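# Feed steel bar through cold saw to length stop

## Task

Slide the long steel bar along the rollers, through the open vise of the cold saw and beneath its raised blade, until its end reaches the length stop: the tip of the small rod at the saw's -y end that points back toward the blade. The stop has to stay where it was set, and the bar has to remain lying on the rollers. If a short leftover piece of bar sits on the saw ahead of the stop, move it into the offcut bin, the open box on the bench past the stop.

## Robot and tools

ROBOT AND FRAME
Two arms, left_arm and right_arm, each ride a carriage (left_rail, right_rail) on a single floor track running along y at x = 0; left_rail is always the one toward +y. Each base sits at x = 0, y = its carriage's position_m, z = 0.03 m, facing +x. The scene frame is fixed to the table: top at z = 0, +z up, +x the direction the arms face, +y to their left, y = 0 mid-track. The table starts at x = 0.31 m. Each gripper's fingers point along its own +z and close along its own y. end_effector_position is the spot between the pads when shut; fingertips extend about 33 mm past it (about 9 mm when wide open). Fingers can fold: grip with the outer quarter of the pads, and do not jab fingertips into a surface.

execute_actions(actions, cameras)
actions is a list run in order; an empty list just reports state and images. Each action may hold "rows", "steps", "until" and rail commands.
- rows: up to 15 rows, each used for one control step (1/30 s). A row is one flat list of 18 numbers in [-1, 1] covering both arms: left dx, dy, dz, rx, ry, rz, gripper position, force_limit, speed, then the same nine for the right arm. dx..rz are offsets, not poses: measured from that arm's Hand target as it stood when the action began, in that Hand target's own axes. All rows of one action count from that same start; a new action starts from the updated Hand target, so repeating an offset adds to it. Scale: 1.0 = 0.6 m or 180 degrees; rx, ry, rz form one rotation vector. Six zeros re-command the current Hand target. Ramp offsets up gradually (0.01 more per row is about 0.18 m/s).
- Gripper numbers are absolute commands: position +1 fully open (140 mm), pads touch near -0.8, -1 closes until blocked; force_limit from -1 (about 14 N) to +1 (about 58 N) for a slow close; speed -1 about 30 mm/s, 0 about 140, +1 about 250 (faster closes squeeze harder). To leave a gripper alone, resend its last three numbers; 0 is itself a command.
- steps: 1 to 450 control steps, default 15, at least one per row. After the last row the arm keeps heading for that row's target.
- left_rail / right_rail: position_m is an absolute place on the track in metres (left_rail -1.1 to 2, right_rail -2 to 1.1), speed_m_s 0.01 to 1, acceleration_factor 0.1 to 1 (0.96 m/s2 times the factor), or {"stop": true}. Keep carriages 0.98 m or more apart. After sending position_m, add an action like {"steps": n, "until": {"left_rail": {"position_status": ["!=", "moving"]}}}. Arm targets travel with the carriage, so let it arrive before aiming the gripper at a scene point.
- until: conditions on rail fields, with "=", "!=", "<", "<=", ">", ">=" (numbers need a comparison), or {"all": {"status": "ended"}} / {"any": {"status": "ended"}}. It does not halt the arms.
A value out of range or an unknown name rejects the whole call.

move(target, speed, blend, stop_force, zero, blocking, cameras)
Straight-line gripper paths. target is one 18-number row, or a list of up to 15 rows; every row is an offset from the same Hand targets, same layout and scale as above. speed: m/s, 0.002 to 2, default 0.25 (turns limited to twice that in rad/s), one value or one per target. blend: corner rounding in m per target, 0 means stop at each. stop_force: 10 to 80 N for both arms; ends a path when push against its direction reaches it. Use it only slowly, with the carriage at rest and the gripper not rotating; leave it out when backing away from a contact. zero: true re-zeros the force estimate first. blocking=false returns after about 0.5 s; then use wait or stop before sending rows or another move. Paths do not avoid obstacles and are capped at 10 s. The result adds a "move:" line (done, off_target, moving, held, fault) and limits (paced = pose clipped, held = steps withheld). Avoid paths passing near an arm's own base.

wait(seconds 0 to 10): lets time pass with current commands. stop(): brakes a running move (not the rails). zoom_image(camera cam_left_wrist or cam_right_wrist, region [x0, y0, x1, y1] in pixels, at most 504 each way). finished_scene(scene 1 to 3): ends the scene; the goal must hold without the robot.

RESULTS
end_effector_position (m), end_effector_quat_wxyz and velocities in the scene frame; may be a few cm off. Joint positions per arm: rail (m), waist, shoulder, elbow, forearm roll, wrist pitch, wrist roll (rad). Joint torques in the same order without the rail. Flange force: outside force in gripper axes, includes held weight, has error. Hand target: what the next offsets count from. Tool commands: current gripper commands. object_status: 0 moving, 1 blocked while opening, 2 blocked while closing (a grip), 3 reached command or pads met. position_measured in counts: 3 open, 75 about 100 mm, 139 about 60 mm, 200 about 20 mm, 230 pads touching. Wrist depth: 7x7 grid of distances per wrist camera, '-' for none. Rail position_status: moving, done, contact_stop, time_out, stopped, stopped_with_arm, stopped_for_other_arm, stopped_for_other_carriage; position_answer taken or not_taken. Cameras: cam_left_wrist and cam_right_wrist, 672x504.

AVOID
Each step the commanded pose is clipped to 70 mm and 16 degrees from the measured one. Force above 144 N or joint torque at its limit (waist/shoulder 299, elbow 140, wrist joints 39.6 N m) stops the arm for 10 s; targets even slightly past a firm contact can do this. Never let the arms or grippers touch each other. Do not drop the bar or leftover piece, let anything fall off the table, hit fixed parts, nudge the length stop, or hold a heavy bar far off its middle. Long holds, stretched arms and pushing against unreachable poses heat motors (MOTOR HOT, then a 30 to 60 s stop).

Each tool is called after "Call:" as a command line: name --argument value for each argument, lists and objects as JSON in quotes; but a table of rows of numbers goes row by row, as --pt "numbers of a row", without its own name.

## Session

Call:
move --target '[0,0,0.1,0,0,0.5,0,-0.3,-0.5,-0.2,0,-0.1,0,0,0,1,1,1]' --cameras '["cam_left_wrist","cam_right_wrist"]'

Scene clock: 3.57 s.
left_arm: end_effector_position=(+0.6600, +1.9350, +0.4336) position_measured=129 object_status=3 end_effector_quat_wxyz=(+0.000, +0.707, -0.707, +0.000) | right_arm: end_effector_position=(+0.5400, -0.6991, +0.5536) position_measured=3 object_status=3 end_effector_quat_wxyz=(+0.000, +1.000, +0.000, +0.000)
Joint positions: left_arm=[1.936 -0.053 0.163 1.458 0 1.521 3.088] | right_arm=[-0.699 -0.065 -0.022 1.443 0 1.721 1.506]
Joint torques (N m): left_arm=[1.76 -63.07 -43.27 4.62 -0.39 0.03] | right_arm=[1.06 -39.17 -44.89 4.07 0.1 0.25]
Flange force (N): left_arm=[2.5 -4.7 2.0] | right_arm=[-5.1 2.4 6.6]
Wrist depth (mm): cam_left_wrist=[504 501 500 509 500 502 502 / 540 363 527 537 531 537 534 / 571 360 559 567 563 561 563 / 600 350 151 345 343 585 626 / - 88 119 634 439 96 90 / - - 358 659 655 - 71 / - - 404 726 402 - -] | cam_right_wrist=[401 614 606 607 620 620 622 / 654 642 656 652 647 661 654 / 688 690 684 692 698 696 686 / 715 139 724 733 737 737 131 / - 152 781 744 756 783 114 / - 856 796 783 804 - - / - 612 620 626 850 885 -]
Hand target: left_arm +0.6600, +1.9351, +0.4337; +0.000, +0.707, -0.707, +0.000 | right_arm +0.5400, -0.6991, +0.5537; +0.000, +1.000, +0.000, +0.000
Off the commanded pose: left_arm 0.000 m, 0 deg | right_arm 0.000 m, 0 deg.
left_rail: position_m=1.936 position_status=done
right_rail: position_m=-0.699 position_status=done
move: done

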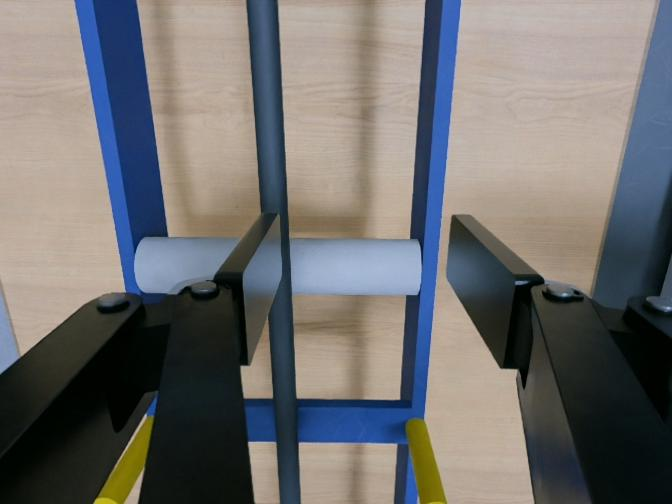

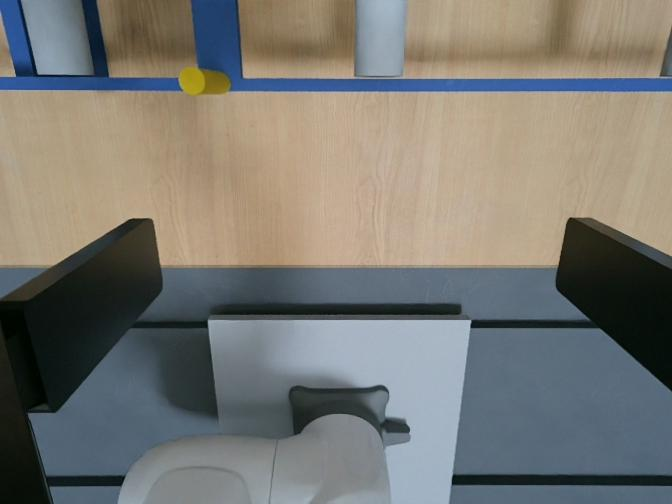

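Call:
move --target '[0,0,0,0,0,0,0,-0.3,-0.5,-0.4,0,0.18,0,0,0.5,1,1,1]' --cameras '[]'

Call:
execute_actions --actions '[{"right_rail":{"position_m":-1.98,"speed_m_s":0.4,"acceleration_factor":0.5},"steps":250,"until":{"right_rail":{"position_status":["!=","moving"]}}}]' --cameras '["cam_right_wrist"]'

Call:
move --pt "0 0 0 0 0 0 0 -0.3 -0.5 0.2 -0.42 -0.1 0 0 0 1 1 1" --pt "0 0 0 0 0 0 0 -0.3 -0.5 0.4 -0.62 -0.15 0 0 0 1 1 1" --cameras '["cam_right_wrist"]'

Call:
move --target '[0,0,0,0,0,0,0,-0.3,-0.5,-0.43,0,0.22,0,0,0,0,0,0.5]' --cameras '["cam_right_wrist"]'

Scene clock: 7.70 s.
left_arm: end_effector_position=(+0.6600, +1.9351, +0.4337) position_measured=129 object_status=3 end_effector_quat_wxyz=(+0.000, +0.707, -0.707, +0.000) | right_arm: end_effector_position=(+0.3000, -0.6991, +0.4457) position_measured=3 object_status=3 end_effector_quat_wxyz=(+0.000, +0.707, -0.707, +0.000)
Joint positions: left_arm=[1.936 -0.053 0.163 1.458 0 1.521 3.088] | right_arm=[-0.699 -0.117 -0.433 1.945 0 1.63 3.025]
Joint torques (N m): left_arm=[0.55 -63.79 -43.01 4.64 -0.4 0.05] | right_arm=[1.28 3.85 -45.3 4.14 0.13 0.3]
Flange force (N): left_arm=[0.8 -6.2 1.7] | right_arm=[5.2 7.5 6.2]
Wrist depth (mm): cam_left_wrist=[512 502 504 509 504 507 506 / 540 362 537 533 527 531 536 / 571 363 557 564 555 563 576 / 606 354 151 343 344 584 557 / - 88 119 637 438 96 90 / - - 356 657 663 - 71 / - - 728 717 404 - -] | cam_right_wrist=[522 519 523 527 501 497 493 / 546 549 549 560 524 503 363 / 571 581 588 588 547 534 346 / 415 150 612 622 589 579 131 / - 652 650 661 676 614 113 / 481 692 706 702 721 453 380 / 486 751 744 770 765 773 413]
Hand target: left_arm +0.6600, +1.9351, +0.4337; +0.000, +0.707, -0.707, +0.000 | right_arm +0.3000, -0.6991, +0.4457; +0.000, +0.707, -0.707, +0.000
Off the commanded pose: left_arm 0.000 m, 0 deg | right_arm 0.000 m, 0 deg.
left_rail: position_m=1.936 position_status=done
right_rail: position_m=-0.699 position_status=done
move: done
No camera images: "cameras" was empty.

Scene clock: 11.97 s.
left_arm: end_effector_position=(+0.6600, +1.9351, +0.4337) position_measured=129 object_status=3 end_effector_quat_wxyz=(+0.000, +0.707, -0.707, +0.000) | right_arm: end_effector_position=(+0.3000, -1.9805, +0.4457) position_measured=3 object_status=3 end_effector_quat_wxyz=(+0.000, +0.707, -0.707, +0.000)
Joint positions: left_arm=[1.936 -0.053 0.163 1.458 0 1.521 3.088] | right_arm=[-1.98 -0.117 -0.433 1.945 0 1.63 3.025]
Joint torques (N m): left_arm=[0.56 -64.02 -43.09 4.58 -0.31 0.16] | right_arm=[0.92 3.76 -45.29 4.08 0.11 0.22]
Flange force (N): left_arm=[0.8 -6.4 2.1] | right_arm=[3.8 7.1 6.2]
Wrist depth (mm): cam_left_wrist=[510 501 508 509 503 511 504 / 540 361 533 537 527 534 532 / 569 362 560 565 560 560 565 / 606 352 151 344 341 584 598 / - 88 119 636 441 96 91 / - - 356 661 657 - 71 / - - 409 722 402 - -] | cam_right_wrist=[521 522 522 529 498 493 487 / 542 545 544 556 531 505 360 / 578 579 578 586 552 536 345 / 600 151 617 625 583 585 131 / - 151 656 669 671 455 114 / 480 592 682 728 682 438 379 / 487 507 742 761 796 778 413]
Hand target: left_arm +0.6600, +1.9351, +0.4337; +0.000, +0.707, -0.707, +0.000 | right_arm +0.3000, -1.9805, +0.4457; +0.000, +0.707, -0.707, +0.000
Tool commands: left_gripper/position=+0.0 left_gripper/force_limit=-0.3 left_gripper/speed=-0.5 right_gripper/position=+1.0 right_gripper/force_limit=+1.0 right_gripper/speed=+1.0
Off the commanded pose: left_arm 0.000 m, 0 deg | right_arm 0.000 m, 0 deg.
left_rail: position_m=1.936 position_status=done
right_rail: position_m=-1.980 speed_m_s=0.40 position_status=done
Images, in order (width x height): cam_right_wrist 672x504.

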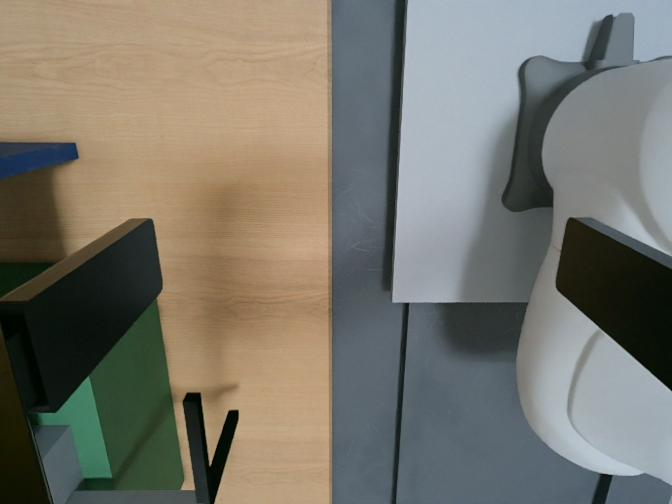

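Scene clock: 14.53 s.
left_arm: end_effector_position=(+0.6600, +1.9351, +0.4337) position_measured=129 object_status=3 end_effector_quat_wxyz=(+0.000, +0.707, -0.707, +0.000) | right_arm: end_effector_position=(+0.6719, -2.2206, +0.5357) position_measured=3 object_status=3 end_effector_quat_wxyz=(+0.000, +0.707, -0.707, +0.000)
Joint positions: left_arm=[1.936 -0.053 0.163 1.458 0 1.521 3.088] | right_arm=[-1.98 -0.392 0.262 1.153 0 1.727 2.75]
Joint torques (N m): left_arm=[1.18 -63.84 -43.28 4.56 -0.38 0.08] | right_arm=[1.36 -70.43 -44.86 4.28 0.12 0.24]
Flange force (N): left_arm=[1.7 -5.8 2.2] | right_arm=[0.3 4.9 6.4]
Wrist depth (mm): cam_left_wrist=[512 502 507 512 502 507 509 / 543 364 531 538 527 533 539 / 574 363 560 564 560 556 561 / 606 354 151 344 344 588 560 / - 88 119 632 442 96 90 / - - 356 661 657 - 71 / - - 406 717 404 - -] | cam_right_wrist=[600 592 558 610 600 606 1260 / 631 637 638 649 635 640 642 / 665 665 676 663 678 665 672 / 694 140 700 713 704 694 125 / - 448 492 567 756 768 114 / 807 807 515 509 796 802 - / 1860 649 556 554 869 850 -]
Hand target: left_arm +0.6600, +1.9351, +0.4337; +0.000, +0.707, -0.707, +0.000 | right_arm +0.6720, -2.2206, +0.5357; +0.000, +0.707, -0.707, +0.000
Off the commanded pose: left_arm 0.000 m, 0 deg | right_arm 0.000 m, 0 deg.
left_rail: position_m=1.936 position_status=done
right_rail: position_m=-1.980 speed_m_s=0.40 position_status=done
move: done
Images, in order (width x height): cam_right_wrist 672x504.

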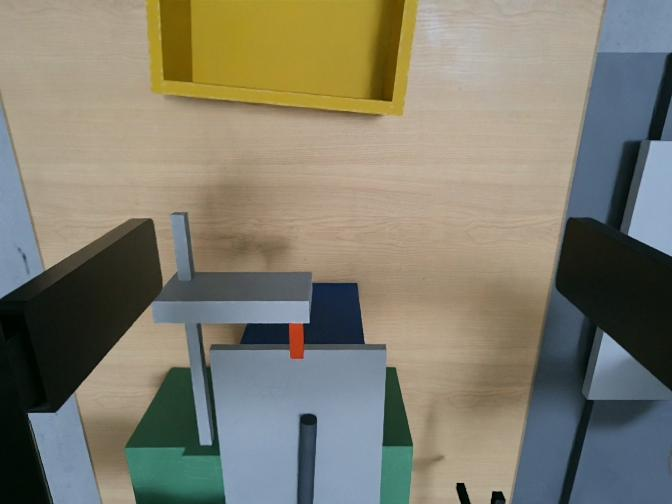

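Scene clock: 16.10 s.
left_arm: end_effector_position=(+0.6600, +1.9351, +0.4337) position_measured=129 object_status=3 end_effector_quat_wxyz=(+0.000, +0.707, -0.707, +0.000) | right_arm: end_effector_position=(+0.6720, -1.9625, +0.4037) position_measured=129 object_status=3 end_effector_quat_wxyz=(+0.000, +0.707, -0.707, +0.000)
Joint positions: left_arm=[1.936 -0.053 0.163 1.458 0 1.521 3.088] | right_arm=[-1.98 -0.025 0.187 1.484 0 1.471 3.116]
Joint torques (N m): left_arm=[0.74 -64.04 -43.17 4.68 -0.36 0.04] | right_arm=[1 -61.87 -45.23 4.01 0.11 0.26]
Flange force (N): left_arm=[1.2 -6.2 2.2] | right_arm=[1.9 5.5 5.1]
Wrist depth (mm): cam_left_wrist=[512 503 507 516 507 508 507 / 539 362 530 534 526 532 530 / 568 363 560 560 560 557 560 / 601 355 151 344 343 582 584 / - 88 119 639 441 96 90 / - - 355 652 661 - 71 / - - 408 720 404 - -] | cam_right_wrist=[283 300 247 484 482 481 487 / 502 503 277 495 503 511 512 / 537 293 289 289 535 547 547 / 571 307 138 308 165 560 571 / - 90 132 328 331 105 88 / - - 342 351 358 - - / - - 369 377 403 - -]
Hand target: left_arm +0.6600, +1.9351, +0.4337; +0.000, +0.707, -0.707, +0.000 | right_arm +0.6720, -1.9625, +0.4037; +0.000, +0.707, -0.707, +0.000
Off the commanded pose: left_arm 0.000 m, 0 deg | right_arm 0.000 m, 0 deg.
left_rail: position_m=1.936 position_status=done
right_rail: position_m=-1.980 speed_m_s=0.40 position_status=done
move: done
Images, in order (width x height): cam_right_wrist 672x504.

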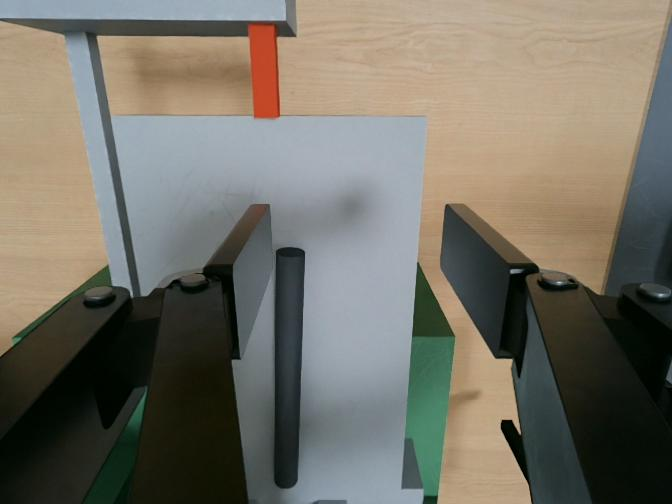

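Call:
move --target '[0,0,0,0,0,0,0,-0.3,-0.5,0.02,-0.06,0.12,0,-0.139,0.0157,0,0,0.5]' --cameras '["cam_right_wrist"]' --speed 0.15

Scene clock: 18.80 s.
left_arm: end_effector_position=(+0.6600, +1.9351, +0.4337) position_measured=129 object_status=3 end_effector_quat_wxyz=(+0.000, +0.707, -0.707, +0.000) | right_arm: end_effector_position=(+0.7080, -1.9746, +0.3317) position_measured=129 object_status=3 end_effector_quat_wxyz=(-0.153, +0.673, -0.707, -0.153)
Joint positions: left_arm=[1.936 -0.053 0.163 1.458 0 1.521 3.088] | right_arm=[-1.98 -0.238 0.288 1.543 0.431 1.423 2.865]
Joint torques (N m): left_arm=[0.65 -63.18 -43 4.64 -0.37 0.05] | right_arm=[0.99 -71.27 -44.12 4.62 0.48 0.21]
Flange force (N): left_arm=[0.9 -5.3 1.6] | right_arm=[2.4 5.7 4.1]
Wrist depth (mm): cam_left_wrist=[511 506 508 508 502 503 507 / 543 361 536 538 526 533 547 / 572 363 564 564 556 561 574 / 597 355 151 346 342 585 595 / - 88 119 636 442 96 90 / - - 351 655 661 - 71 / - - 404 726 402 - -] | cam_right_wrist=[385 403 306 278 312 399 415 / 221 191 193 193 194 199 462 / 513 225 220 221 222 501 535 / 561 277 138 246 241 579 630 / - 90 132 299 311 105 88 / - - 383 383 388 - - / - - 514 454 491 - -]
Hand target: left_arm +0.6600, +1.9351, +0.4337; +0.000, +0.707, -0.707, +0.000 | right_arm +0.7080, -1.9746, +0.3317; -0.153, +0.673, -0.707, -0.153
Off the commanded pose: left_arm 0.000 m, 0 deg | right_arm 0.000 m, 0 deg.
left_rail: position_m=1.936 position_status=done
right_rail: position_m=-1.980 speed_m_s=0.40 position_status=done
move: done
Images, in order (width x height): cam_right_wrist 672x504.

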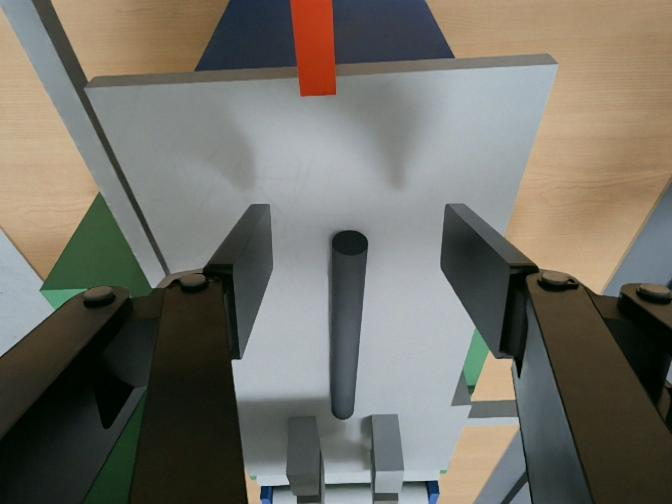

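Call:
move --target '[0,0,0,0,0,0,0,-0.3,-0.5,-0.0973,0,0.0855,0,0,0,0,0,0.5]' --cameras '["cam_right_wrist"]' --speed 0.04 --stop_force 20

Scene clock: 21.87 s.
left_arm: end_effector_position=(+0.6600, +1.9351, +0.4337) position_measured=129 object_status=3 end_effector_quat_wxyz=(+0.000, +0.707, -0.707, +0.000) | right_arm: end_effector_position=(+0.7113, -1.9000, +0.3098) position_measured=129 object_status=3 end_effector_quat_wxyz=(-0.153, +0.673, -0.707, -0.153)
Joint positions: left_arm=[1.936 -0.053 0.163 1.458 0 1.521 3.088] | right_arm=[-1.98 -0.134 0.287 1.585 0.446 1.344 2.939]
Joint torques (N m): left_arm=[0.15 -63.51 -43.14 4.59 -0.39 0.14] | right_arm=[1.36 -71.06 -43.98 4.55 0.41 0.24]
Flange force (N): left_arm=[0.5 -5.5 2.0] | right_arm=[3.8 5.5 3.8]
Wrist depth (mm): cam_left_wrist=[513 499 507 513 501 513 506 / 537 364 531 537 526 533 531 / 571 363 559 564 559 563 571 / 600 354 152 344 343 586 574 / - 88 119 632 439 96 90 / - - 356 653 653 - 71 / - - 407 726 407 - -] | cam_right_wrist=[150 150 151 151 152 153 383 / 192 169 169 170 170 171 438 / 329 192 193 183 195 201 499 / 318 216 138 216 213 215 586 / - 90 112 262 273 106 88 / - - 338 336 340 - - / - - 421 420 375 - -]
Hand target: left_arm +0.6600, +1.9351, +0.4337; +0.000, +0.707, -0.707, +0.000 | right_arm +0.7113, -1.9000, +0.3098; -0.153, +0.673, -0.707, -0.153
Off the commanded pose: left_arm 0.000 m, 0 deg | right_arm 0.000 m, 0 deg.
left_rail: position_m=1.936 position_status=done
right_rail: position_m=-1.980 speed_m_s=0.40 position_status=done
move: done
Images, in order (width x height): cam_right_wrist 672x504.

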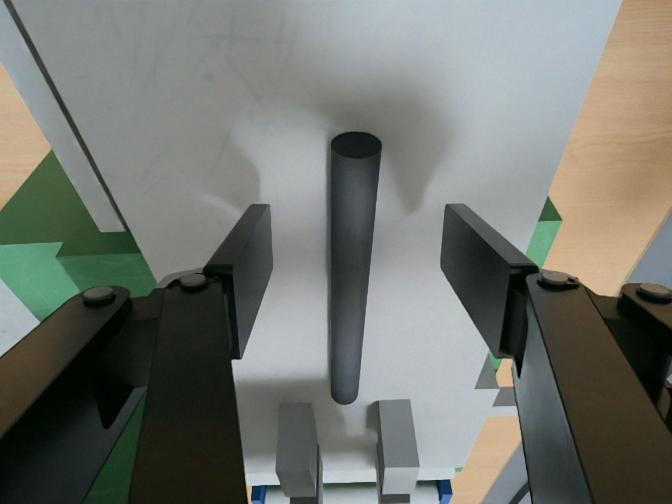

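Call:
move --target '[0,0,0,0,0,0,0,-0.3,-0.5,-0.0057,-0.002,0.043,0,0,0,0,0,0.5]' --cameras '["cam_right_wrist"]' --speed 0.03 --stop_force 20

Scene clock: 23.90 s.
left_arm: end_effector_position=(+0.6600, +1.9351, +0.4337) position_measured=129 object_status=3 end_effector_quat_wxyz=(+0.000, +0.707, -0.707, +0.000) | right_arm: end_effector_position=(+0.7129, -1.8860, +0.2879) position_measured=129 object_status=3 end_effector_quat_wxyz=(-0.153, +0.673, -0.707, -0.153)
Joint positions: left_arm=[1.936 -0.053 0.163 1.458 0 1.521 3.088] | right_arm=[-1.98 -0.114 0.299 1.61 0.452 1.302 2.94]
Joint torques (N m): left_arm=[0.51 -63.62 -43.05 4.67 -0.35 0.11] | right_arm=[1.25 -72.06 -43.48 4.52 0.42 0.24]
Flange force (N): left_arm=[0.6 -5.7 1.8] | right_arm=[3.5 5.1 3.4]
Wrist depth (mm): cam_left_wrist=[511 500 508 507 506 508 507 / 544 363 533 536 526 538 534 / 567 364 559 567 556 561 560 / 601 356 151 344 342 584 659 / - 88 119 636 439 96 90 / - - 355 665 659 - 71 / - - 404 722 404 - -] | cam_right_wrist=[129 130 130 130 131 131 132 / 145 145 146 147 147 148 396 / 170 167 166 149 168 169 479 / 215 187 131 180 184 186 549 / - 90 131 221 236 106 88 / - - 292 279 293 - - / - - 344 367 305 - -]
Hand target: left_arm +0.6600, +1.9351, +0.4337; +0.000, +0.707, -0.707, +0.000 | right_arm +0.7129, -1.8860, +0.2879; -0.153, +0.673, -0.707, -0.153
Off the commanded pose: left_arm 0.000 m, 0 deg | right_arm 0.000 m, 0 deg.
left_rail: position_m=1.936 position_status=done
right_rail: position_m=-1.980 speed_m_s=0.40 position_status=done
move: done
Images, in order (width x height): cam_right_wrist 672x504.

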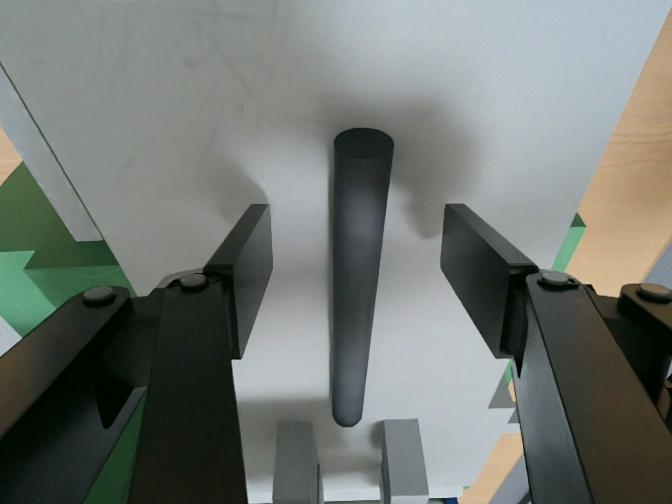

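Call:
execute_actions --actions '[{"rows":[[0,0,0,0,0,0,0,-0.3,-0.5,0.002,0.001,0.0045,0,0,0,0.02,0,0.5]],"steps":15},{"rows":[[0,0,0,0,0,0,0,-0.3,-0.5,0,0,0,0,0,0,-1,-0.5,-1]],"steps":85}]' --cameras '["cam_right_wrist"]'

Scene clock: 27.73 s.
left_arm: end_effector_position=(+0.6600, +1.9351, +0.4337) position_measured=129 object_status=3 end_effector_quat_wxyz=(+0.000, +0.707, -0.707, +0.000) | right_arm: end_effector_position=(+0.7123, -1.8860, +0.2850) position_measured=201 object_status=2 end_effector_quat_wxyz=(-0.153, +0.673, -0.707, -0.153)
Joint positions: left_arm=[1.936 -0.053 0.163 1.458 0 1.521 3.088] | right_arm=[-1.98 -0.114 0.3 1.615 0.453 1.297 2.938]
Joint torques (N m): left_arm=[0.57 -63.7 -43.19 4.75 -0.43 0.14] | right_arm=[3.08 -66.6 -38.57 3.96 0.63 0.14]
Flange force (N): left_arm=[1.0 -5.9 1.9] | right_arm=[2.2 3.8 -4.9]
Flange force at the end of the 1st action (N): left_arm=[1.9 -6.1 2.4] | right_arm=[3.1 5.5 3.7]
Wrist depth (mm): cam_left_wrist=[513 499 504 512 500 504 504 / 539 361 532 537 522 531 540 / 568 362 564 564 560 561 543 / 601 354 151 344 344 588 567 / - 88 119 636 440 96 90 / - - 356 655 665 - 71 / - - 408 728 372 - -] | cam_right_wrist=[126 127 127 127 127 128 129 / 142 142 143 143 144 145 152 / 161 162 163 146 164 165 477 / - 189 190 164 144 192 556 / - 77 87 182 - 86 475 / - - - 246 - 65 67 / - - - - - - -]
Hand target: left_arm +0.6600, +1.9351, +0.4337; +0.000, +0.707, -0.707, +0.000 | right_arm +0.7123, -1.8860, +0.2850; -0.153, +0.673, -0.707, -0.153
Off the commanded pose: left_arm 0.000 m, 0 deg | right_arm 0.000 m, 0 deg.
left_rail: position_m=1.936 position_status=done
right_rail: position_m=-1.980 speed_m_s=0.40 position_status=done
Images, in order (width x height): cam_right_wrist 672x504.

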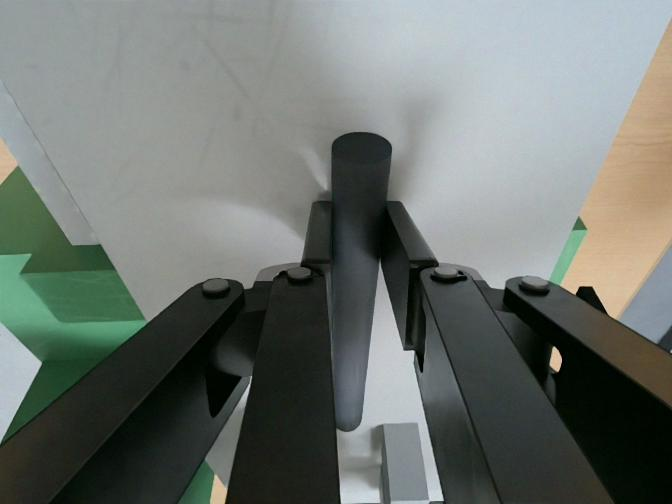

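Call:
move --target '[0,0,0,0,0,0,0,-0.3,-0.5,-0.0018,0,-0.0038,0,0,0,-1,-0.5,-1]' --cameras '[]' --speed 0.03

Call:
execute_actions --actions '[{"rows":[[0,0,0,0,0,0,0,-0.3,-0.5,0,0,0,0,0,0,-0.97,0.1,-0.6]],"steps":30}]' --cameras '[]'

Call:
move --target '[0,0,0,0,0,0,0,-0.3,-0.5,-0.021,0,-0.0453,0,0,0,-0.97,0.1,-0.6]' --cameras '["cam_right_wrist"]' --speed 0.05

Scene clock: 29.10 s.
left_arm: end_effector_position=(+0.6600, +1.9351, +0.4337) position_measured=129 object_status=3 end_effector_quat_wxyz=(+0.000, +0.707, -0.707, +0.000) | right_arm: end_effector_position=(+0.7123, -1.8860, +0.2875) position_measured=201 object_status=2 end_effector_quat_wxyz=(-0.153, +0.673, -0.707, -0.153)
Joint positions: left_arm=[1.936 -0.053 0.163 1.458 0 1.521 3.088] | right_arm=[-1.98 -0.114 0.299 1.612 0.452 1.301 2.94]
Joint torques (N m): left_arm=[0.45 -63.56 -42.84 4.65 -0.33 0.09] | right_arm=[1.17 -74.83 -45.6 5.06 0.55 0.21]
Flange force (N): left_arm=[0.7 -6.3 1.8] | right_arm=[5.1 5.1 7.4]
Wrist depth (mm): cam_left_wrist=[509 504 502 507 499 507 510 / 539 364 532 534 532 531 537 / 575 363 563 568 556 561 561 / 605 354 151 344 341 586 579 / - 88 119 627 440 96 91 / - - 351 659 657 - 71 / - - 406 720 404 - -] | cam_right_wrist=[129 129 129 130 130 131 131 / 144 144 146 146 146 147 393 / 165 165 166 145 167 168 472 / 214 193 192 163 144 197 564 / 230 77 87 183 - 86 86 / - - - 244 - 65 67 / - - - - - - -]
Hand target: left_arm +0.6600, +1.9351, +0.4337; +0.000, +0.707, -0.707, +0.000 | right_arm +0.7123, -1.8860, +0.2875; -0.153, +0.673, -0.707, -0.153
Off the commanded pose: left_arm 0.000 m, 0 deg | right_arm 0.000 m, 0 deg.
left_rail: position_m=1.936 position_status=done
right_rail: position_m=-1.980 speed_m_s=0.40 position_status=done
move: done
No camera images: "cameras" was empty.

Scene clock: 30.30 s.
left_arm: end_effector_position=(+0.6600, +1.9351, +0.4337) position_measured=129 object_status=3 end_effector_quat_wxyz=(+0.000, +0.707, -0.707, +0.000) | right_arm: end_effector_position=(+0.7123, -1.8860, +0.2875) position_measured=203 object_status=2 end_effector_quat_wxyz=(-0.153, +0.673, -0.707, -0.153)
Joint positions: left_arm=[1.936 -0.053 0.163 1.458 0 1.521 3.088] | right_arm=[-1.98 -0.114 0.299 1.612 0.452 1.301 2.94]
Joint torques (N m): left_arm=[0.26 -63.95 -43.1 4.58 -0.38 0.06] | right_arm=[1.7 -75.02 -45.69 5.33 0.59 0.21]
Flange force (N): left_arm=[0.5 -6.3 2.1] | right_arm=[5.9 5.0 7.2]
Wrist depth (mm): cam_left_wrist=[508 502 508 511 499 504 504 / 540 363 534 536 528 534 531 / 571 364 564 564 556 565 572 / 606 356 152 343 343 586 597 / - 88 119 631 442 96 91 / - - 358 655 657 - 71 / - - 406 711 402 - -] | cam_right_wrist=[129 129 129 130 130 131 131 / 144 145 146 146 147 147 397 / 165 165 165 145 167 168 470 / 213 193 194 164 184 196 559 / 329 77 87 183 - 86 81 / - - - 242 - 65 67 / - - - - - - -]
Hand target: left_arm +0.6600, +1.9351, +0.4337; +0.000, +0.707, -0.707, +0.000 | right_arm +0.7123, -1.8860, +0.2875; -0.153, +0.673, -0.707, -0.153
Off the commanded pose: left_arm 0.000 m, 0 deg | right_arm 0.000 m, 0 deg.
left_rail: position_m=1.936 position_status=done
right_rail: position_m=-1.980 speed_m_s=0.40 position_status=done
No camera images: "cameras" was empty.

Scene clock: 31.20 s.
left_arm: end_effector_position=(+0.6600, +1.9351, +0.4337) position_measured=129 object_status=3 end_effector_quat_wxyz=(+0.000, +0.707, -0.707, +0.000) | right_arm: end_effector_position=(+0.7126, -1.8861, +0.3174) position_measured=203 object_status=2 end_effector_quat_wxyz=(-0.153, +0.673, -0.707, -0.153)
Joint positions: left_arm=[1.936 -0.053 0.163 1.458 0 1.521 3.088] | right_arm=[-1.98 -0.114 0.284 1.575 0.447 1.348 2.963]
Joint torques (N m): left_arm=[0.86 -63.17 -42.92 4.68 -0.35 0] | right_arm=[1.33 -74.28 -46.65 5.64 0.61 0.25]
Flange force (N): left_arm=[1.1 -5.2 1.6] | right_arm=[5.9 5.5 8.3]
Wrist depth (mm): cam_left_wrist=[509 500 506 507 502 504 507 / 542 361 532 537 528 532 536 / 574 363 561 567 556 564 552 / 603 355 151 345 343 589 678 / - 88 119 629 441 96 90 / - - 356 659 655 - 71 / - - 404 726 403 - -] | cam_right_wrist=[156 157 157 158 155 156 395 / 202 176 177 177 178 180 449 / 316 202 201 148 204 212 515 / 316 235 228 164 224 256 592 / 379 77 86 183 - 86 86 / - - - 245 - 65 66 / - - - - - - -]
Hand target: left_arm +0.6600, +1.9351, +0.4337; +0.000, +0.707, -0.707, +0.000 | right_arm +0.7126, -1.8861, +0.3174; -0.153, +0.673, -0.707, -0.153
Off the commanded pose: left_arm 0.000 m, 0 deg | right_arm 0.000 m, 0 deg.
left_rail: position_m=1.936 position_status=done
right_rail: position_m=-1.980 speed_m_s=0.40 position_status=done
move: done
Images, in order (width x height): cam_right_wrist 672x504.

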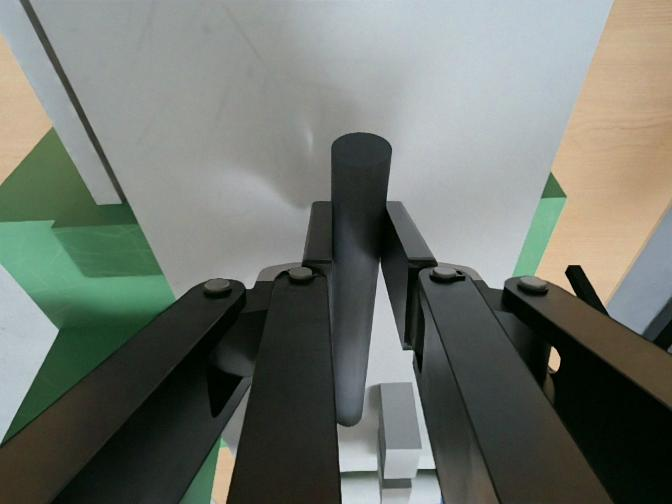

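Call:
move --pt "0 0 0 0 0 0 0 -0.3 -0.5 0.06 0 -0.028 0 0 0 -0.97 0.1 -0.6" --pt "0 0 0 0 0 0 0 -0.3 -0.5 0.06 0.283 -0.028 0 0 0 -0.97 0.1 -0.6" --pt "0 0 0 0 0 0 0 -0.3 -0.5 0.453 0.283 -0.487 0 0 0 -0.97 0.1 -0.6" --cameras '["cam_right_wrist"]' --speed 0.12

Call:
move --target '[0,0,0,0,0,0,0,-0.3,-0.5,0,0,0,0,0.139,0,-0.97,0.1,-0.6]' --cameras '["cam_right_wrist"]' --speed 0.3

Scene clock: 37.50 s.
left_arm: end_effector_position=(+0.6600, +1.9351, +0.4337) position_measured=129 object_status=3 end_effector_quat_wxyz=(+0.000, +0.707, -0.707, +0.000) | right_arm: end_effector_position=(+0.5270, -2.2474, +0.4691) position_measured=203 object_status=2 end_effector_quat_wxyz=(-0.153, +0.673, -0.707, -0.153)
Joint positions: left_arm=[1.936 -0.053 0.163 1.458 0 1.521 3.088] | right_arm=[-1.98 -0.714 0.169 1.443 0.342 1.804 2.511]
Joint torques (N m): left_arm=[0.78 -63.22 -42.96 4.68 -0.38 0.05] | right_arm=[1.73 -62.18 -47.1 5.52 1.46 0.25]
Flange force (N): left_arm=[1.1 -5.3 1.5] | right_arm=[3.4 6.5 10.7]
Wrist depth (mm): cam_left_wrist=[509 503 503 506 499 510 507 / 539 361 527 531 528 537 533 / 569 363 559 563 552 560 575 / 598 352 151 344 342 585 553 / - 88 119 637 439 96 91 / - - 356 655 653 - 71 / - - 713 726 405 - -] | cam_right_wrist=[534 534 535 540 535 554 526 / 600 607 610 591 607 610 581 / 659 672 654 141 696 684 658 / 425 431 560 163 758 781 588 / 2052 77 87 183 - 86 509 / - - - 245 - 65 67 / - - - - - - -]
Hand target: left_arm +0.6600, +1.9351, +0.4337; +0.000, +0.707, -0.707, +0.000 | right_arm +0.5270, -2.2474, +0.4691; -0.153, +0.673, -0.707, -0.153
Off the commanded pose: left_arm 0.000 m, 0 deg | right_arm 0.000 m, 0 deg.
left_rail: position_m=1.936 position_status=done
right_rail: position_m=-1.980 speed_m_s=0.40 position_status=done
move: done
Images, in order (width x height): cam_right_wrist 672x504.

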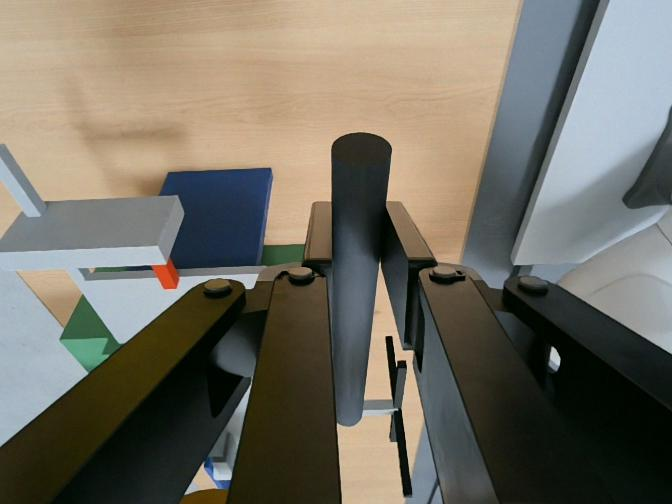

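Scene clock: 38.67 s.
left_arm: end_effector_position=(+0.6600, +1.9351, +0.4337) position_measured=129 object_status=3 end_effector_quat_wxyz=(+0.000, +0.707, -0.707, +0.000) | right_arm: end_effector_position=(+0.5270, -2.2474, +0.4691) position_measured=203 object_status=2 end_effector_quat_wxyz=(+0.004, +0.690, -0.724, -0.004)
Joint positions: left_arm=[1.936 -0.053 0.163 1.458 0 1.521 3.088] | right_arm=[-1.98 -0.525 0.055 1.516 -0.005 1.58 2.664]
Joint torques (N m): left_arm=[0.83 -63.72 -43.22 4.7 -0.34 0.09] | right_arm=[1.34 -50.97 -48.28 4.28 0.33 0.26]
Flange force (N): left_arm=[1.3 -5.6 2.2] | right_arm=[0.1 6.1 11.4]
Wrist depth (mm): cam_left_wrist=[511 502 508 509 503 506 504 / 543 362 533 534 525 536 531 / 574 364 560 565 557 564 537 / 606 355 151 343 343 581 636 / - 88 119 634 439 96 90 / - - 356 655 663 - 71 / - - 406 728 404 - -] | cam_right_wrist=[529 536 526 540 549 1202 1246 / 507 555 558 564 567 589 600 / 591 604 600 141 614 612 589 / 623 635 631 164 635 645 615 / 665 77 87 183 - 86 614 / - - - 244 - 65 67 / - - - - - - -]
Hand target: left_arm +0.6600, +1.9351, +0.4337; +0.000, +0.707, -0.707, +0.000 | right_arm +0.5270, -2.2474, +0.4691; +0.004, +0.690, -0.724, -0.004
Off the commanded pose: left_arm 0.000 m, 0 deg | right_arm 0.000 m, 0 deg.
left_rail: position_m=1.936 position_status=done
right_rail: position_m=-1.980 speed_m_s=0.40 position_status=done
move: done
Images, in order (width x height): cam_right_wrist 672x504.

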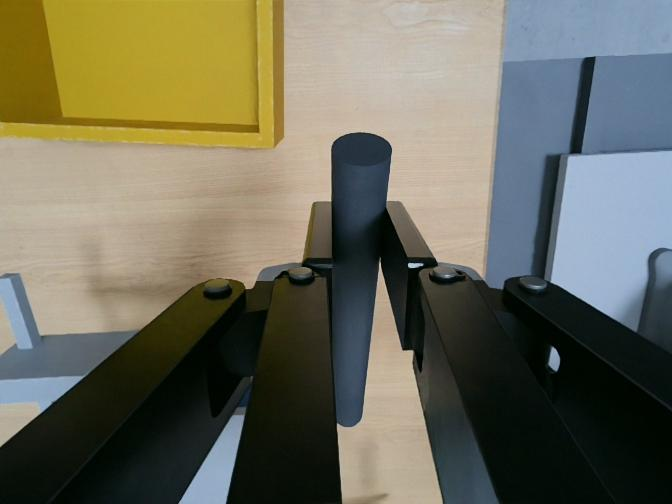

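Call:
move --pt "0 0 0 0 0 0 0 -0.3 -0.5 0.355 -0.348 0 0 0 0.011 -0.97 0.1 -0.6" --pt "0 0 0 0 0 0 0 -0.3 -0.5 0.355 -0.348 0.348 0 0 0.011 -0.97 0.1 -0.6" --cameras '["cam_right_wrist"]' --speed 0.2

Scene clock: 42.70 s.
left_arm: end_effector_position=(+0.6600, +1.9351, +0.4337) position_measured=129 object_status=3 end_effector_quat_wxyz=(+0.000, +0.707, -0.707, +0.000) | right_arm: end_effector_position=(+0.7232, -2.4701, +0.2582) position_measured=203 object_status=2 end_effector_quat_wxyz=(+0.004, +0.677, -0.736, -0.004)
Joint positions: left_arm=[1.936 -0.053 0.163 1.458 0 1.521 3.088] | right_arm=[-1.98 -0.633 0.56 1.222 -0.006 1.368 2.592]
Joint torques (N m): left_arm=[0.8 -63.87 -43.34 4.68 -0.37 0.09] | right_arm=[1.29 -101.08 -47.6 4.22 0.39 0.3]
Flange force (N): left_arm=[1.1 -5.7 2.5] | right_arm=[-3.6 9.4 10.3]
Wrist depth (mm): cam_left_wrist=[512 502 504 509 502 511 509 / 542 364 533 534 527 532 534 / 569 361 557 564 556 563 569 / 605 354 151 345 343 586 598 / - 88 119 641 438 96 91 / - - 356 665 657 - 71 / - - 403 720 403 - -] | cam_right_wrist=[346 306 346 345 351 309 352 / 366 283 365 354 370 307 374 / 395 305 - 145 387 307 398 / 413 328 - 164 401 329 424 / 433 77 87 183 - 86 435 / - - - 246 - 65 67 / - - - - - - -]
Hand target: left_arm +0.6600, +1.9351, +0.4337; +0.000, +0.707, -0.707, +0.000 | right_arm +0.7231, -2.4701, +0.2581; +0.004, +0.677, -0.736, -0.004
Off the commanded pose: left_arm 0.000 m, 0 deg | right_arm 0.000 m, 0 deg.
left_rail: position_m=1.936 position_status=done
right_rail: position_m=-1.980 speed_m_s=0.40 position_status=done
move: done
Images, in order (width x height): cam_right_wrist 672x504.

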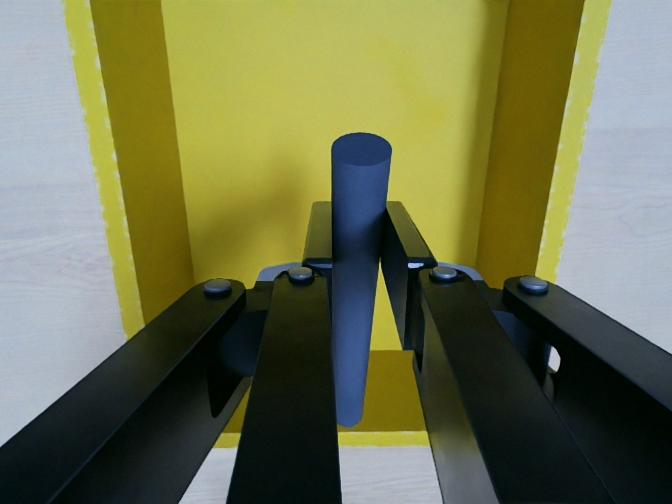

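Call:
move --target '[0,0,0,0,0,0,0,-0.3,-0.5,0.03,0,0.05,0,-0.139,0,-0.97,0.1,-0.6]' --cameras '["cam_right_wrist"]' --speed 0.2

Scene clock: 45.00 s.
left_arm: end_effector_position=(+0.6600, +1.9351, +0.4337) position_measured=129 object_status=3 end_effector_quat_wxyz=(+0.000, +0.707, -0.707, +0.000) | right_arm: end_effector_position=(+0.7214, -2.4881, +0.2282) position_measured=203 object_status=2 end_effector_quat_wxyz=(-0.156, +0.661, -0.719, -0.150)
Joint positions: left_arm=[1.936 -0.053 0.163 1.458 0 1.521 3.088] | right_arm=[-1.98 -0.774 0.735 1.04 0.326 1.659 2.433]
Joint torques (N m): left_arm=[0.66 -63.82 -43.34 4.73 -0.33 0.02] | right_arm=[1.35 -117.85 -46.16 5.43 1.56 0.22]
Flange force (N): left_arm=[0.8 -5.6 2.4] | right_arm=[2.1 4.9 10.1]
Wrist depth (mm): cam_left_wrist=[508 503 502 507 504 506 511 / 540 360 531 533 532 533 527 / 571 363 567 569 555 561 572 / 609 353 152 342 341 591 603 / - 88 119 643 438 96 90 / - - 354 657 659 - 71 / - - 717 731 402 - -] | cam_right_wrist=[213 290 302 307 317 292 207 / 228 307 329 350 329 266 242 / 392 304 399 143 380 307 402 / 460 328 427 163 422 332 470 / 526 77 87 183 - 86 514 / - - - 247 - 65 66 / - - - - - - -]
Hand target: left_arm +0.6600, +1.9351, +0.4337; +0.000, +0.707, -0.707, +0.000 | right_arm +0.7213, -2.4881, +0.2282; -0.156, +0.661, -0.719, -0.150
Off the commanded pose: left_arm 0.000 m, 0 deg | right_arm 0.000 m, 0 deg.
left_rail: position_m=1.936 position_status=done
right_rail: position_m=-1.980 speed_m_s=0.40 position_status=done
move: done
Images, in order (width x height): cam_right_wrist 672x504.

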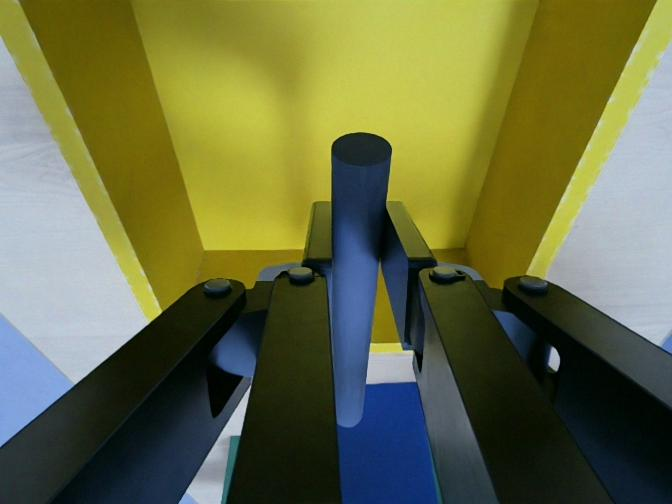

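Call:
move --target '[0,0,0,0,0,0,0,-0.3,-0.5,0.0525,0,0.27,0,0,0,-0.97,0.1,-0.6]' --cameras '["cam_right_wrist"]' --speed 0.04 --stop_force 12

Scene clock: 50.70 s.
left_arm: end_effector_position=(+0.6600, +1.9351, +0.4337) position_measured=129 object_status=3 end_effector_quat_wxyz=(+0.000, +0.707, -0.707, +0.000) | right_arm: end_effector_position=(+0.7229, -2.4481, +0.0680) position_measured=203 object_status=2 end_effector_quat_wxyz=(-0.156, +0.661, -0.719, -0.150)
Joint positions: left_arm=[1.936 -0.053 0.163 1.458 0 1.521 3.088] | right_arm=[-1.98 -0.742 0.786 1.251 0.339 1.4 2.376]
Joint torques (N m): left_arm=[-0.21 -63.65 -43.21 4.74 -0.37 0.1] | right_arm=[3.64 -117.58 -41.18 5.47 2.2 0.2]
Flange force (N): left_arm=[-0.2 -5.7 2.2] | right_arm=[5.0 4.3 7.0]
Wrist depth (mm): cam_left_wrist=[510 501 504 509 498 507 508 / 543 364 533 533 528 532 537 / 567 363 563 561 556 560 555 / 600 353 151 343 343 591 574 / - 88 119 629 438 96 90 / - - 355 655 657 - 71 / - - 405 715 406 - -] | cam_right_wrist=[154 151 151 152 152 153 154 / 170 169 171 167 171 172 172 / 193 194 194 145 187 197 193 / 214 226 220 164 138 224 205 / 214 77 86 183 - 86 86 / - - - 243 - 65 67 / - - - - - - -]
Hand target: left_arm +0.6600, +1.9351, +0.4337; +0.000, +0.707, -0.707, +0.000 | right_arm +0.7229, -2.4481, +0.0680; -0.156, +0.661, -0.719, -0.150
Off the commanded pose: left_arm 0.000 m, 0 deg | right_arm 0.000 m, 0 deg.
left_rail: position_m=1.936 position_status=done
right_rail: position_m=-1.980 speed_m_s=0.40 position_status=done
move: done
Images, in order (width x height): cam_right_wrist 672x504.

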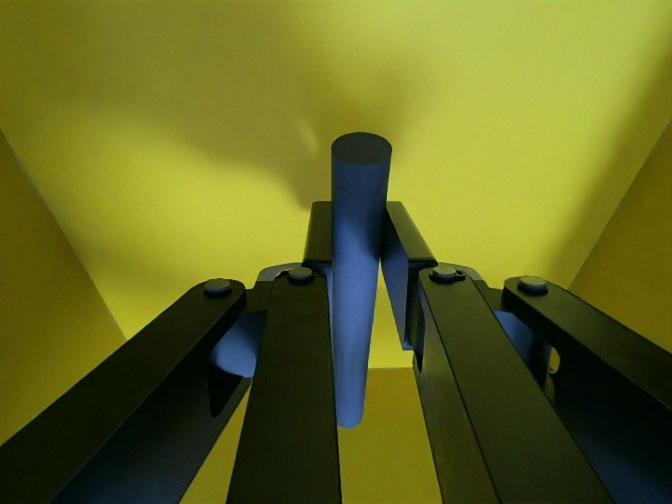

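Call:
execute_actions --actions '[{"rows":[[0,0,0,0,0,0,0,-0.3,-0.5,0,0,0,0,0,0,0.3,-0.5,-1]],"steps":60}]' --cameras '[]'

Call:
move --pt "0 0 0 0 0 0 0 -0.3 -0.5 -0.2115 0 -0.453 0 0 0 0.3 -0.5 -1" --pt "0 0 0 0 0 0 0 -0.3 -0.5 -0.27 0 -0.578 0 0.139 0 0.3 -0.5 -1" --cameras '["cam_right_wrist"]' --speed 0.2

Scene clock: 53.70 s.
left_arm: end_effector_position=(+0.6600, +1.9351, +0.4337) position_measured=129 object_status=3 end_effector_quat_wxyz=(+0.000, +0.707, -0.707, +0.000) | right_arm: end_effector_position=(+0.7229, -2.4481, +0.0680) position_measured=91 object_status=0 end_effector_quat_wxyz=(-0.156, +0.661, -0.719, -0.150)
Joint positions: left_arm=[1.936 -0.053 0.163 1.458 0 1.521 3.088] | right_arm=[-1.98 -0.742 0.786 1.251 0.339 1.4 2.376]
Joint torques (N m): left_arm=[0.18 -63.8 -43.14 4.69 -0.33 0.05] | right_arm=[1.3 -113.78 -40.68 4.2 0.98 0.22]
Flange force (N): left_arm=[0.3 -6.0 2.0] | right_arm=[-0.4 5.1 4.4]
Wrist depth (mm): cam_left_wrist=[512 499 506 511 504 506 503 / 542 364 537 540 528 533 520 / 571 364 563 569 556 557 557 / 609 353 151 345 341 588 621 / - 88 119 632 439 96 90 / - - 354 663 653 - 71 / - - 406 724 402 - -] | cam_right_wrist=[154 151 152 152 153 149 154 / 169 169 171 167 172 173 168 / 193 194 190 184 197 198 196 / 211 214 213 215 229 131 196 / - 87 272 265 276 113 81 / - - - - - - - / - - 266 - 270 - -]
Hand target: left_arm +0.6600, +1.9351, +0.4337; +0.000, +0.707, -0.707, +0.000 | right_arm +0.7229, -2.4481, +0.0680; -0.156, +0.661, -0.719, -0.150
Off the commanded pose: left_arm 0.000 m, 0 deg | right_arm 0.000 m, 0 deg.
left_rail: position_m=1.936 position_status=done
right_rail: position_m=-1.980 speed_m_s=0.40 position_status=done
No camera images: "cameras" was empty.

Scene clock: 56.93 s.
left_arm: end_effector_position=(+0.6600, +1.9351, +0.4337) position_measured=129 object_status=3 end_effector_quat_wxyz=(+0.000, +0.707, -0.707, +0.000) | right_arm: end_effector_position=(+0.7270, -2.4481, +0.4507) position_measured=91 object_status=3 end_effector_quat_wxyz=(+0.004, +0.677, -0.736, -0.004)
Joint positions: left_arm=[1.936 -0.053 0.163 1.458 0 1.521 3.088] | right_arm=[-1.98 -0.61 0.527 0.927 -0.006 1.696 2.613]
Joint torques (N m): left_arm=[0.68 -63.67 -43.1 4.72 -0.35 0.12] | right_arm=[1.4 -96.18 -45.13 3.98 0.16 0.27]
Flange force (N): left_arm=[1.1 -6.0 2.0] | right_arm=[-1.8 6.5 6.8]
Wrist depth (mm): cam_left_wrist=[508 504 501 509 504 511 503 / 540 363 532 539 530 533 525 / 576 364 560 563 559 564 576 / 603 354 151 344 342 588 612 / - 88 119 637 437 96 90 / - - 355 663 657 - 71 / - - 407 720 404 - -] | cam_right_wrist=[518 520 487 520 489 528 533 / 554 550 545 552 540 561 563 / 579 581 581 574 - 591 597 / 626 609 146 - - 138 615 / - 93 656 672 669 113 81 / - - 702 704 704 - - / - - 746 516 744 - -]
Hand target: left_arm +0.6600, +1.9351, +0.4337; +0.000, +0.707, -0.707, +0.000 | right_arm +0.7270, -2.4481, +0.4508; +0.004, +0.677, -0.736, -0.004
Off the commanded pose: left_arm 0.000 m, 0 deg | right_arm 0.000 m, 0 deg.
left_rail: position_m=1.936 position_status=done
right_rail: position_m=-1.980 speed_m_s=0.40 position_status=done
move: done
Images, in order (width x height): cam_right_wrist 672x504.

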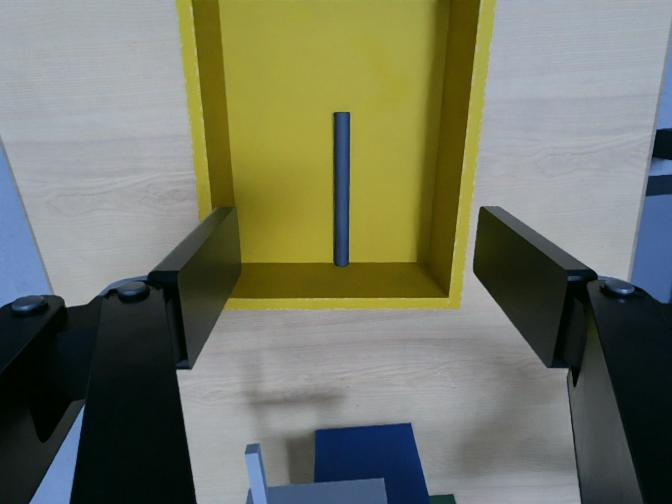

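Call:
move --target '[0,0,0,0,0,0,0,-0.3,-0.5,-0.66,0.373,0,0,0,-0.0265,0.3,-0.5,-1]' --cameras '["cam_right_wrist"]' --speed 0.3

Call:
execute_actions --actions '[{"left_rail":{"position_m":0.7,"speed_m_s":0.7,"acceleration_factor":0.6},"steps":200,"until":{"left_rail":{"position_status":["!=","moving"]}}}]' --cameras '["cam_left_wrist"]'

Scene clock: 59.40 s.
left_arm: end_effector_position=(+0.6600, +1.9351, +0.4337) position_measured=129 object_status=3 end_effector_quat_wxyz=(+0.000, +0.707, -0.707, +0.000) | right_arm: end_effector_position=(+0.5365, -2.0351, +0.4529) position_measured=91 object_status=3 end_effector_quat_wxyz=(+0.004, +0.707, -0.707, -0.004)
Joint positions: left_arm=[1.936 -0.053 0.163 1.458 0 1.521 3.088] | right_arm=[-1.98 -0.166 -0.027 1.628 -0.001 1.551 2.975]
Joint torques (N m): left_arm=[0.57 -63.66 -43.26 4.6 -0.35 0.01] | right_arm=[1.03 -38.96 -45.38 4.12 0.2 0.26]
Flange force (N): left_arm=[0.8 -5.7 2.2] | right_arm=[1.6 5.9 5.8]
Wrist depth (mm): cam_left_wrist=[511 503 504 511 506 507 506 / 540 365 532 534 528 534 536 / 565 365 559 564 555 561 569 / 608 353 151 345 341 588 608 / - 88 119 637 441 96 91 / - - 356 659 659 - 71 / - - 407 724 405 - -] | cam_right_wrist=[523 524 524 528 534 540 520 / 318 539 559 556 555 565 536 / 567 575 575 594 592 600 561 / 356 348 615 622 631 138 603 / - 93 394 652 672 114 81 / - - 421 700 711 - - / - - 443 751 761 - -]
Hand target: left_arm +0.6600, +1.9351, +0.4337; +0.000, +0.707, -0.707, +0.000 | right_arm +0.5365, -2.0351, +0.4529; +0.004, +0.707, -0.707, -0.004
Off the commanded pose: left_arm 0.000 m, 0 deg | right_arm 0.000 m, 0 deg.
left_rail: position_m=1.936 position_status=done
right_rail: position_m=-1.980 speed_m_s=0.40 position_status=done
move: done
Images, in order (width x height): cam_right_wrist 672x504.

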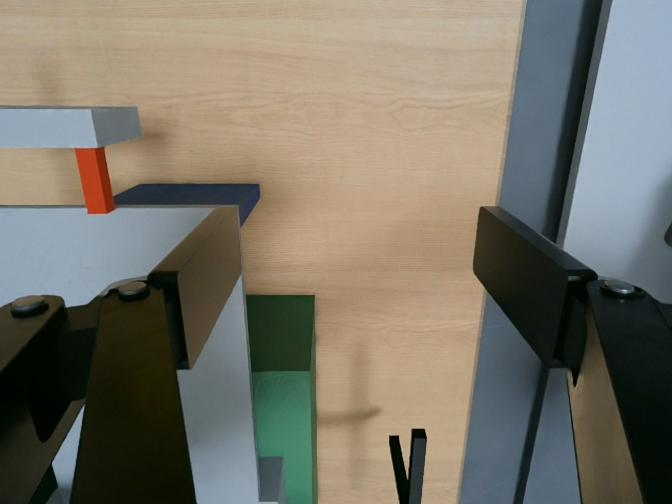

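Scene clock: 62.63 s.
left_arm: end_effector_position=(+0.6600, +0.6995, +0.4337) position_measured=129 object_status=3 end_effector_quat_wxyz=(+0.000, +0.707, -0.707, +0.000) | right_arm: end_effector_position=(+0.5365, -2.0351, +0.4529) position_measured=91 object_status=3 end_effector_quat_wxyz=(+0.004, +0.707, -0.707, -0.004)
Joint positions: left_arm=[0.7 -0.053 0.163 1.458 0 1.521 3.088] | right_arm=[-1.98 -0.165 -0.027 1.628 -0.001 1.551 2.975]
Joint torques (N m): left_arm=[0.57 -63.99 -42.87 4.63 -0.34 0.05] | right_arm=[1.2 -38.72 -45.41 4.06 0.18 0.24]
Flange force (N): left_arm=[0.8 -7.0 1.8] | right_arm=[1.9 6.2 6.0]
Wrist depth (mm): cam_left_wrist=[509 504 509 510 506 507 508 / 546 360 540 526 372 530 538 / 568 363 559 561 560 561 576 / 603 364 151 579 350 585 603 / - 88 119 634 363 96 90 / - - 356 676 666 - 71 / - - 403 731 707 - -] | cam_right_wrist=[524 524 521 526 530 537 514 / 317 546 550 558 561 574 535 / 565 567 576 585 589 603 564 / 355 348 609 626 631 138 598 / - 93 391 654 672 114 81 / - - 417 711 726 - - / - - 448 753 773 - -]
Hand target: left_arm +0.6600, +0.6995, +0.4337; +0.000, +0.707, -0.707, +0.000 | right_arm +0.5365, -2.0351, +0.4529; +0.004, +0.707, -0.707, -0.004
Tool commands: left_gripper/position=+0.0 left_gripper/force_limit=-0.3 left_gripper/speed=-0.5 right_gripper/position=+0.3 right_gripper/force_limit=-0.5 right_gripper/speed=-1.0
Off the commanded pose: left_arm 0.000 m, 0 deg | right_arm 0.000 m, 0 deg.
left_rail: position_m=0.700 speed_m_s=0.70 position_status=done
right_rail: position_m=-1.980 speed_m_s=0.40 position_status=done
Images, in order (width x height): cam_left_wrist 672x504.

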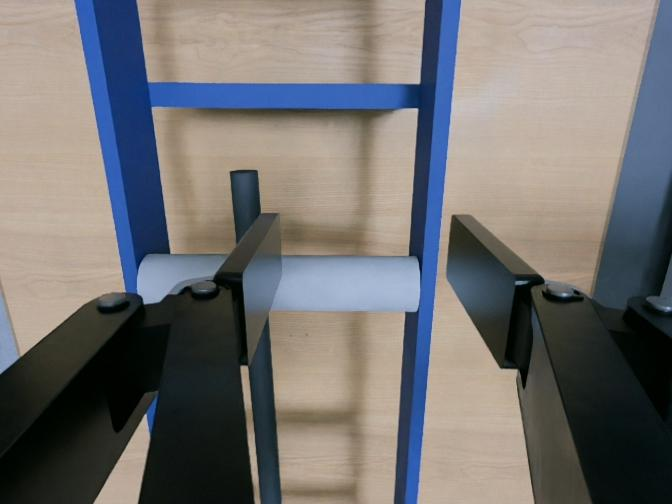

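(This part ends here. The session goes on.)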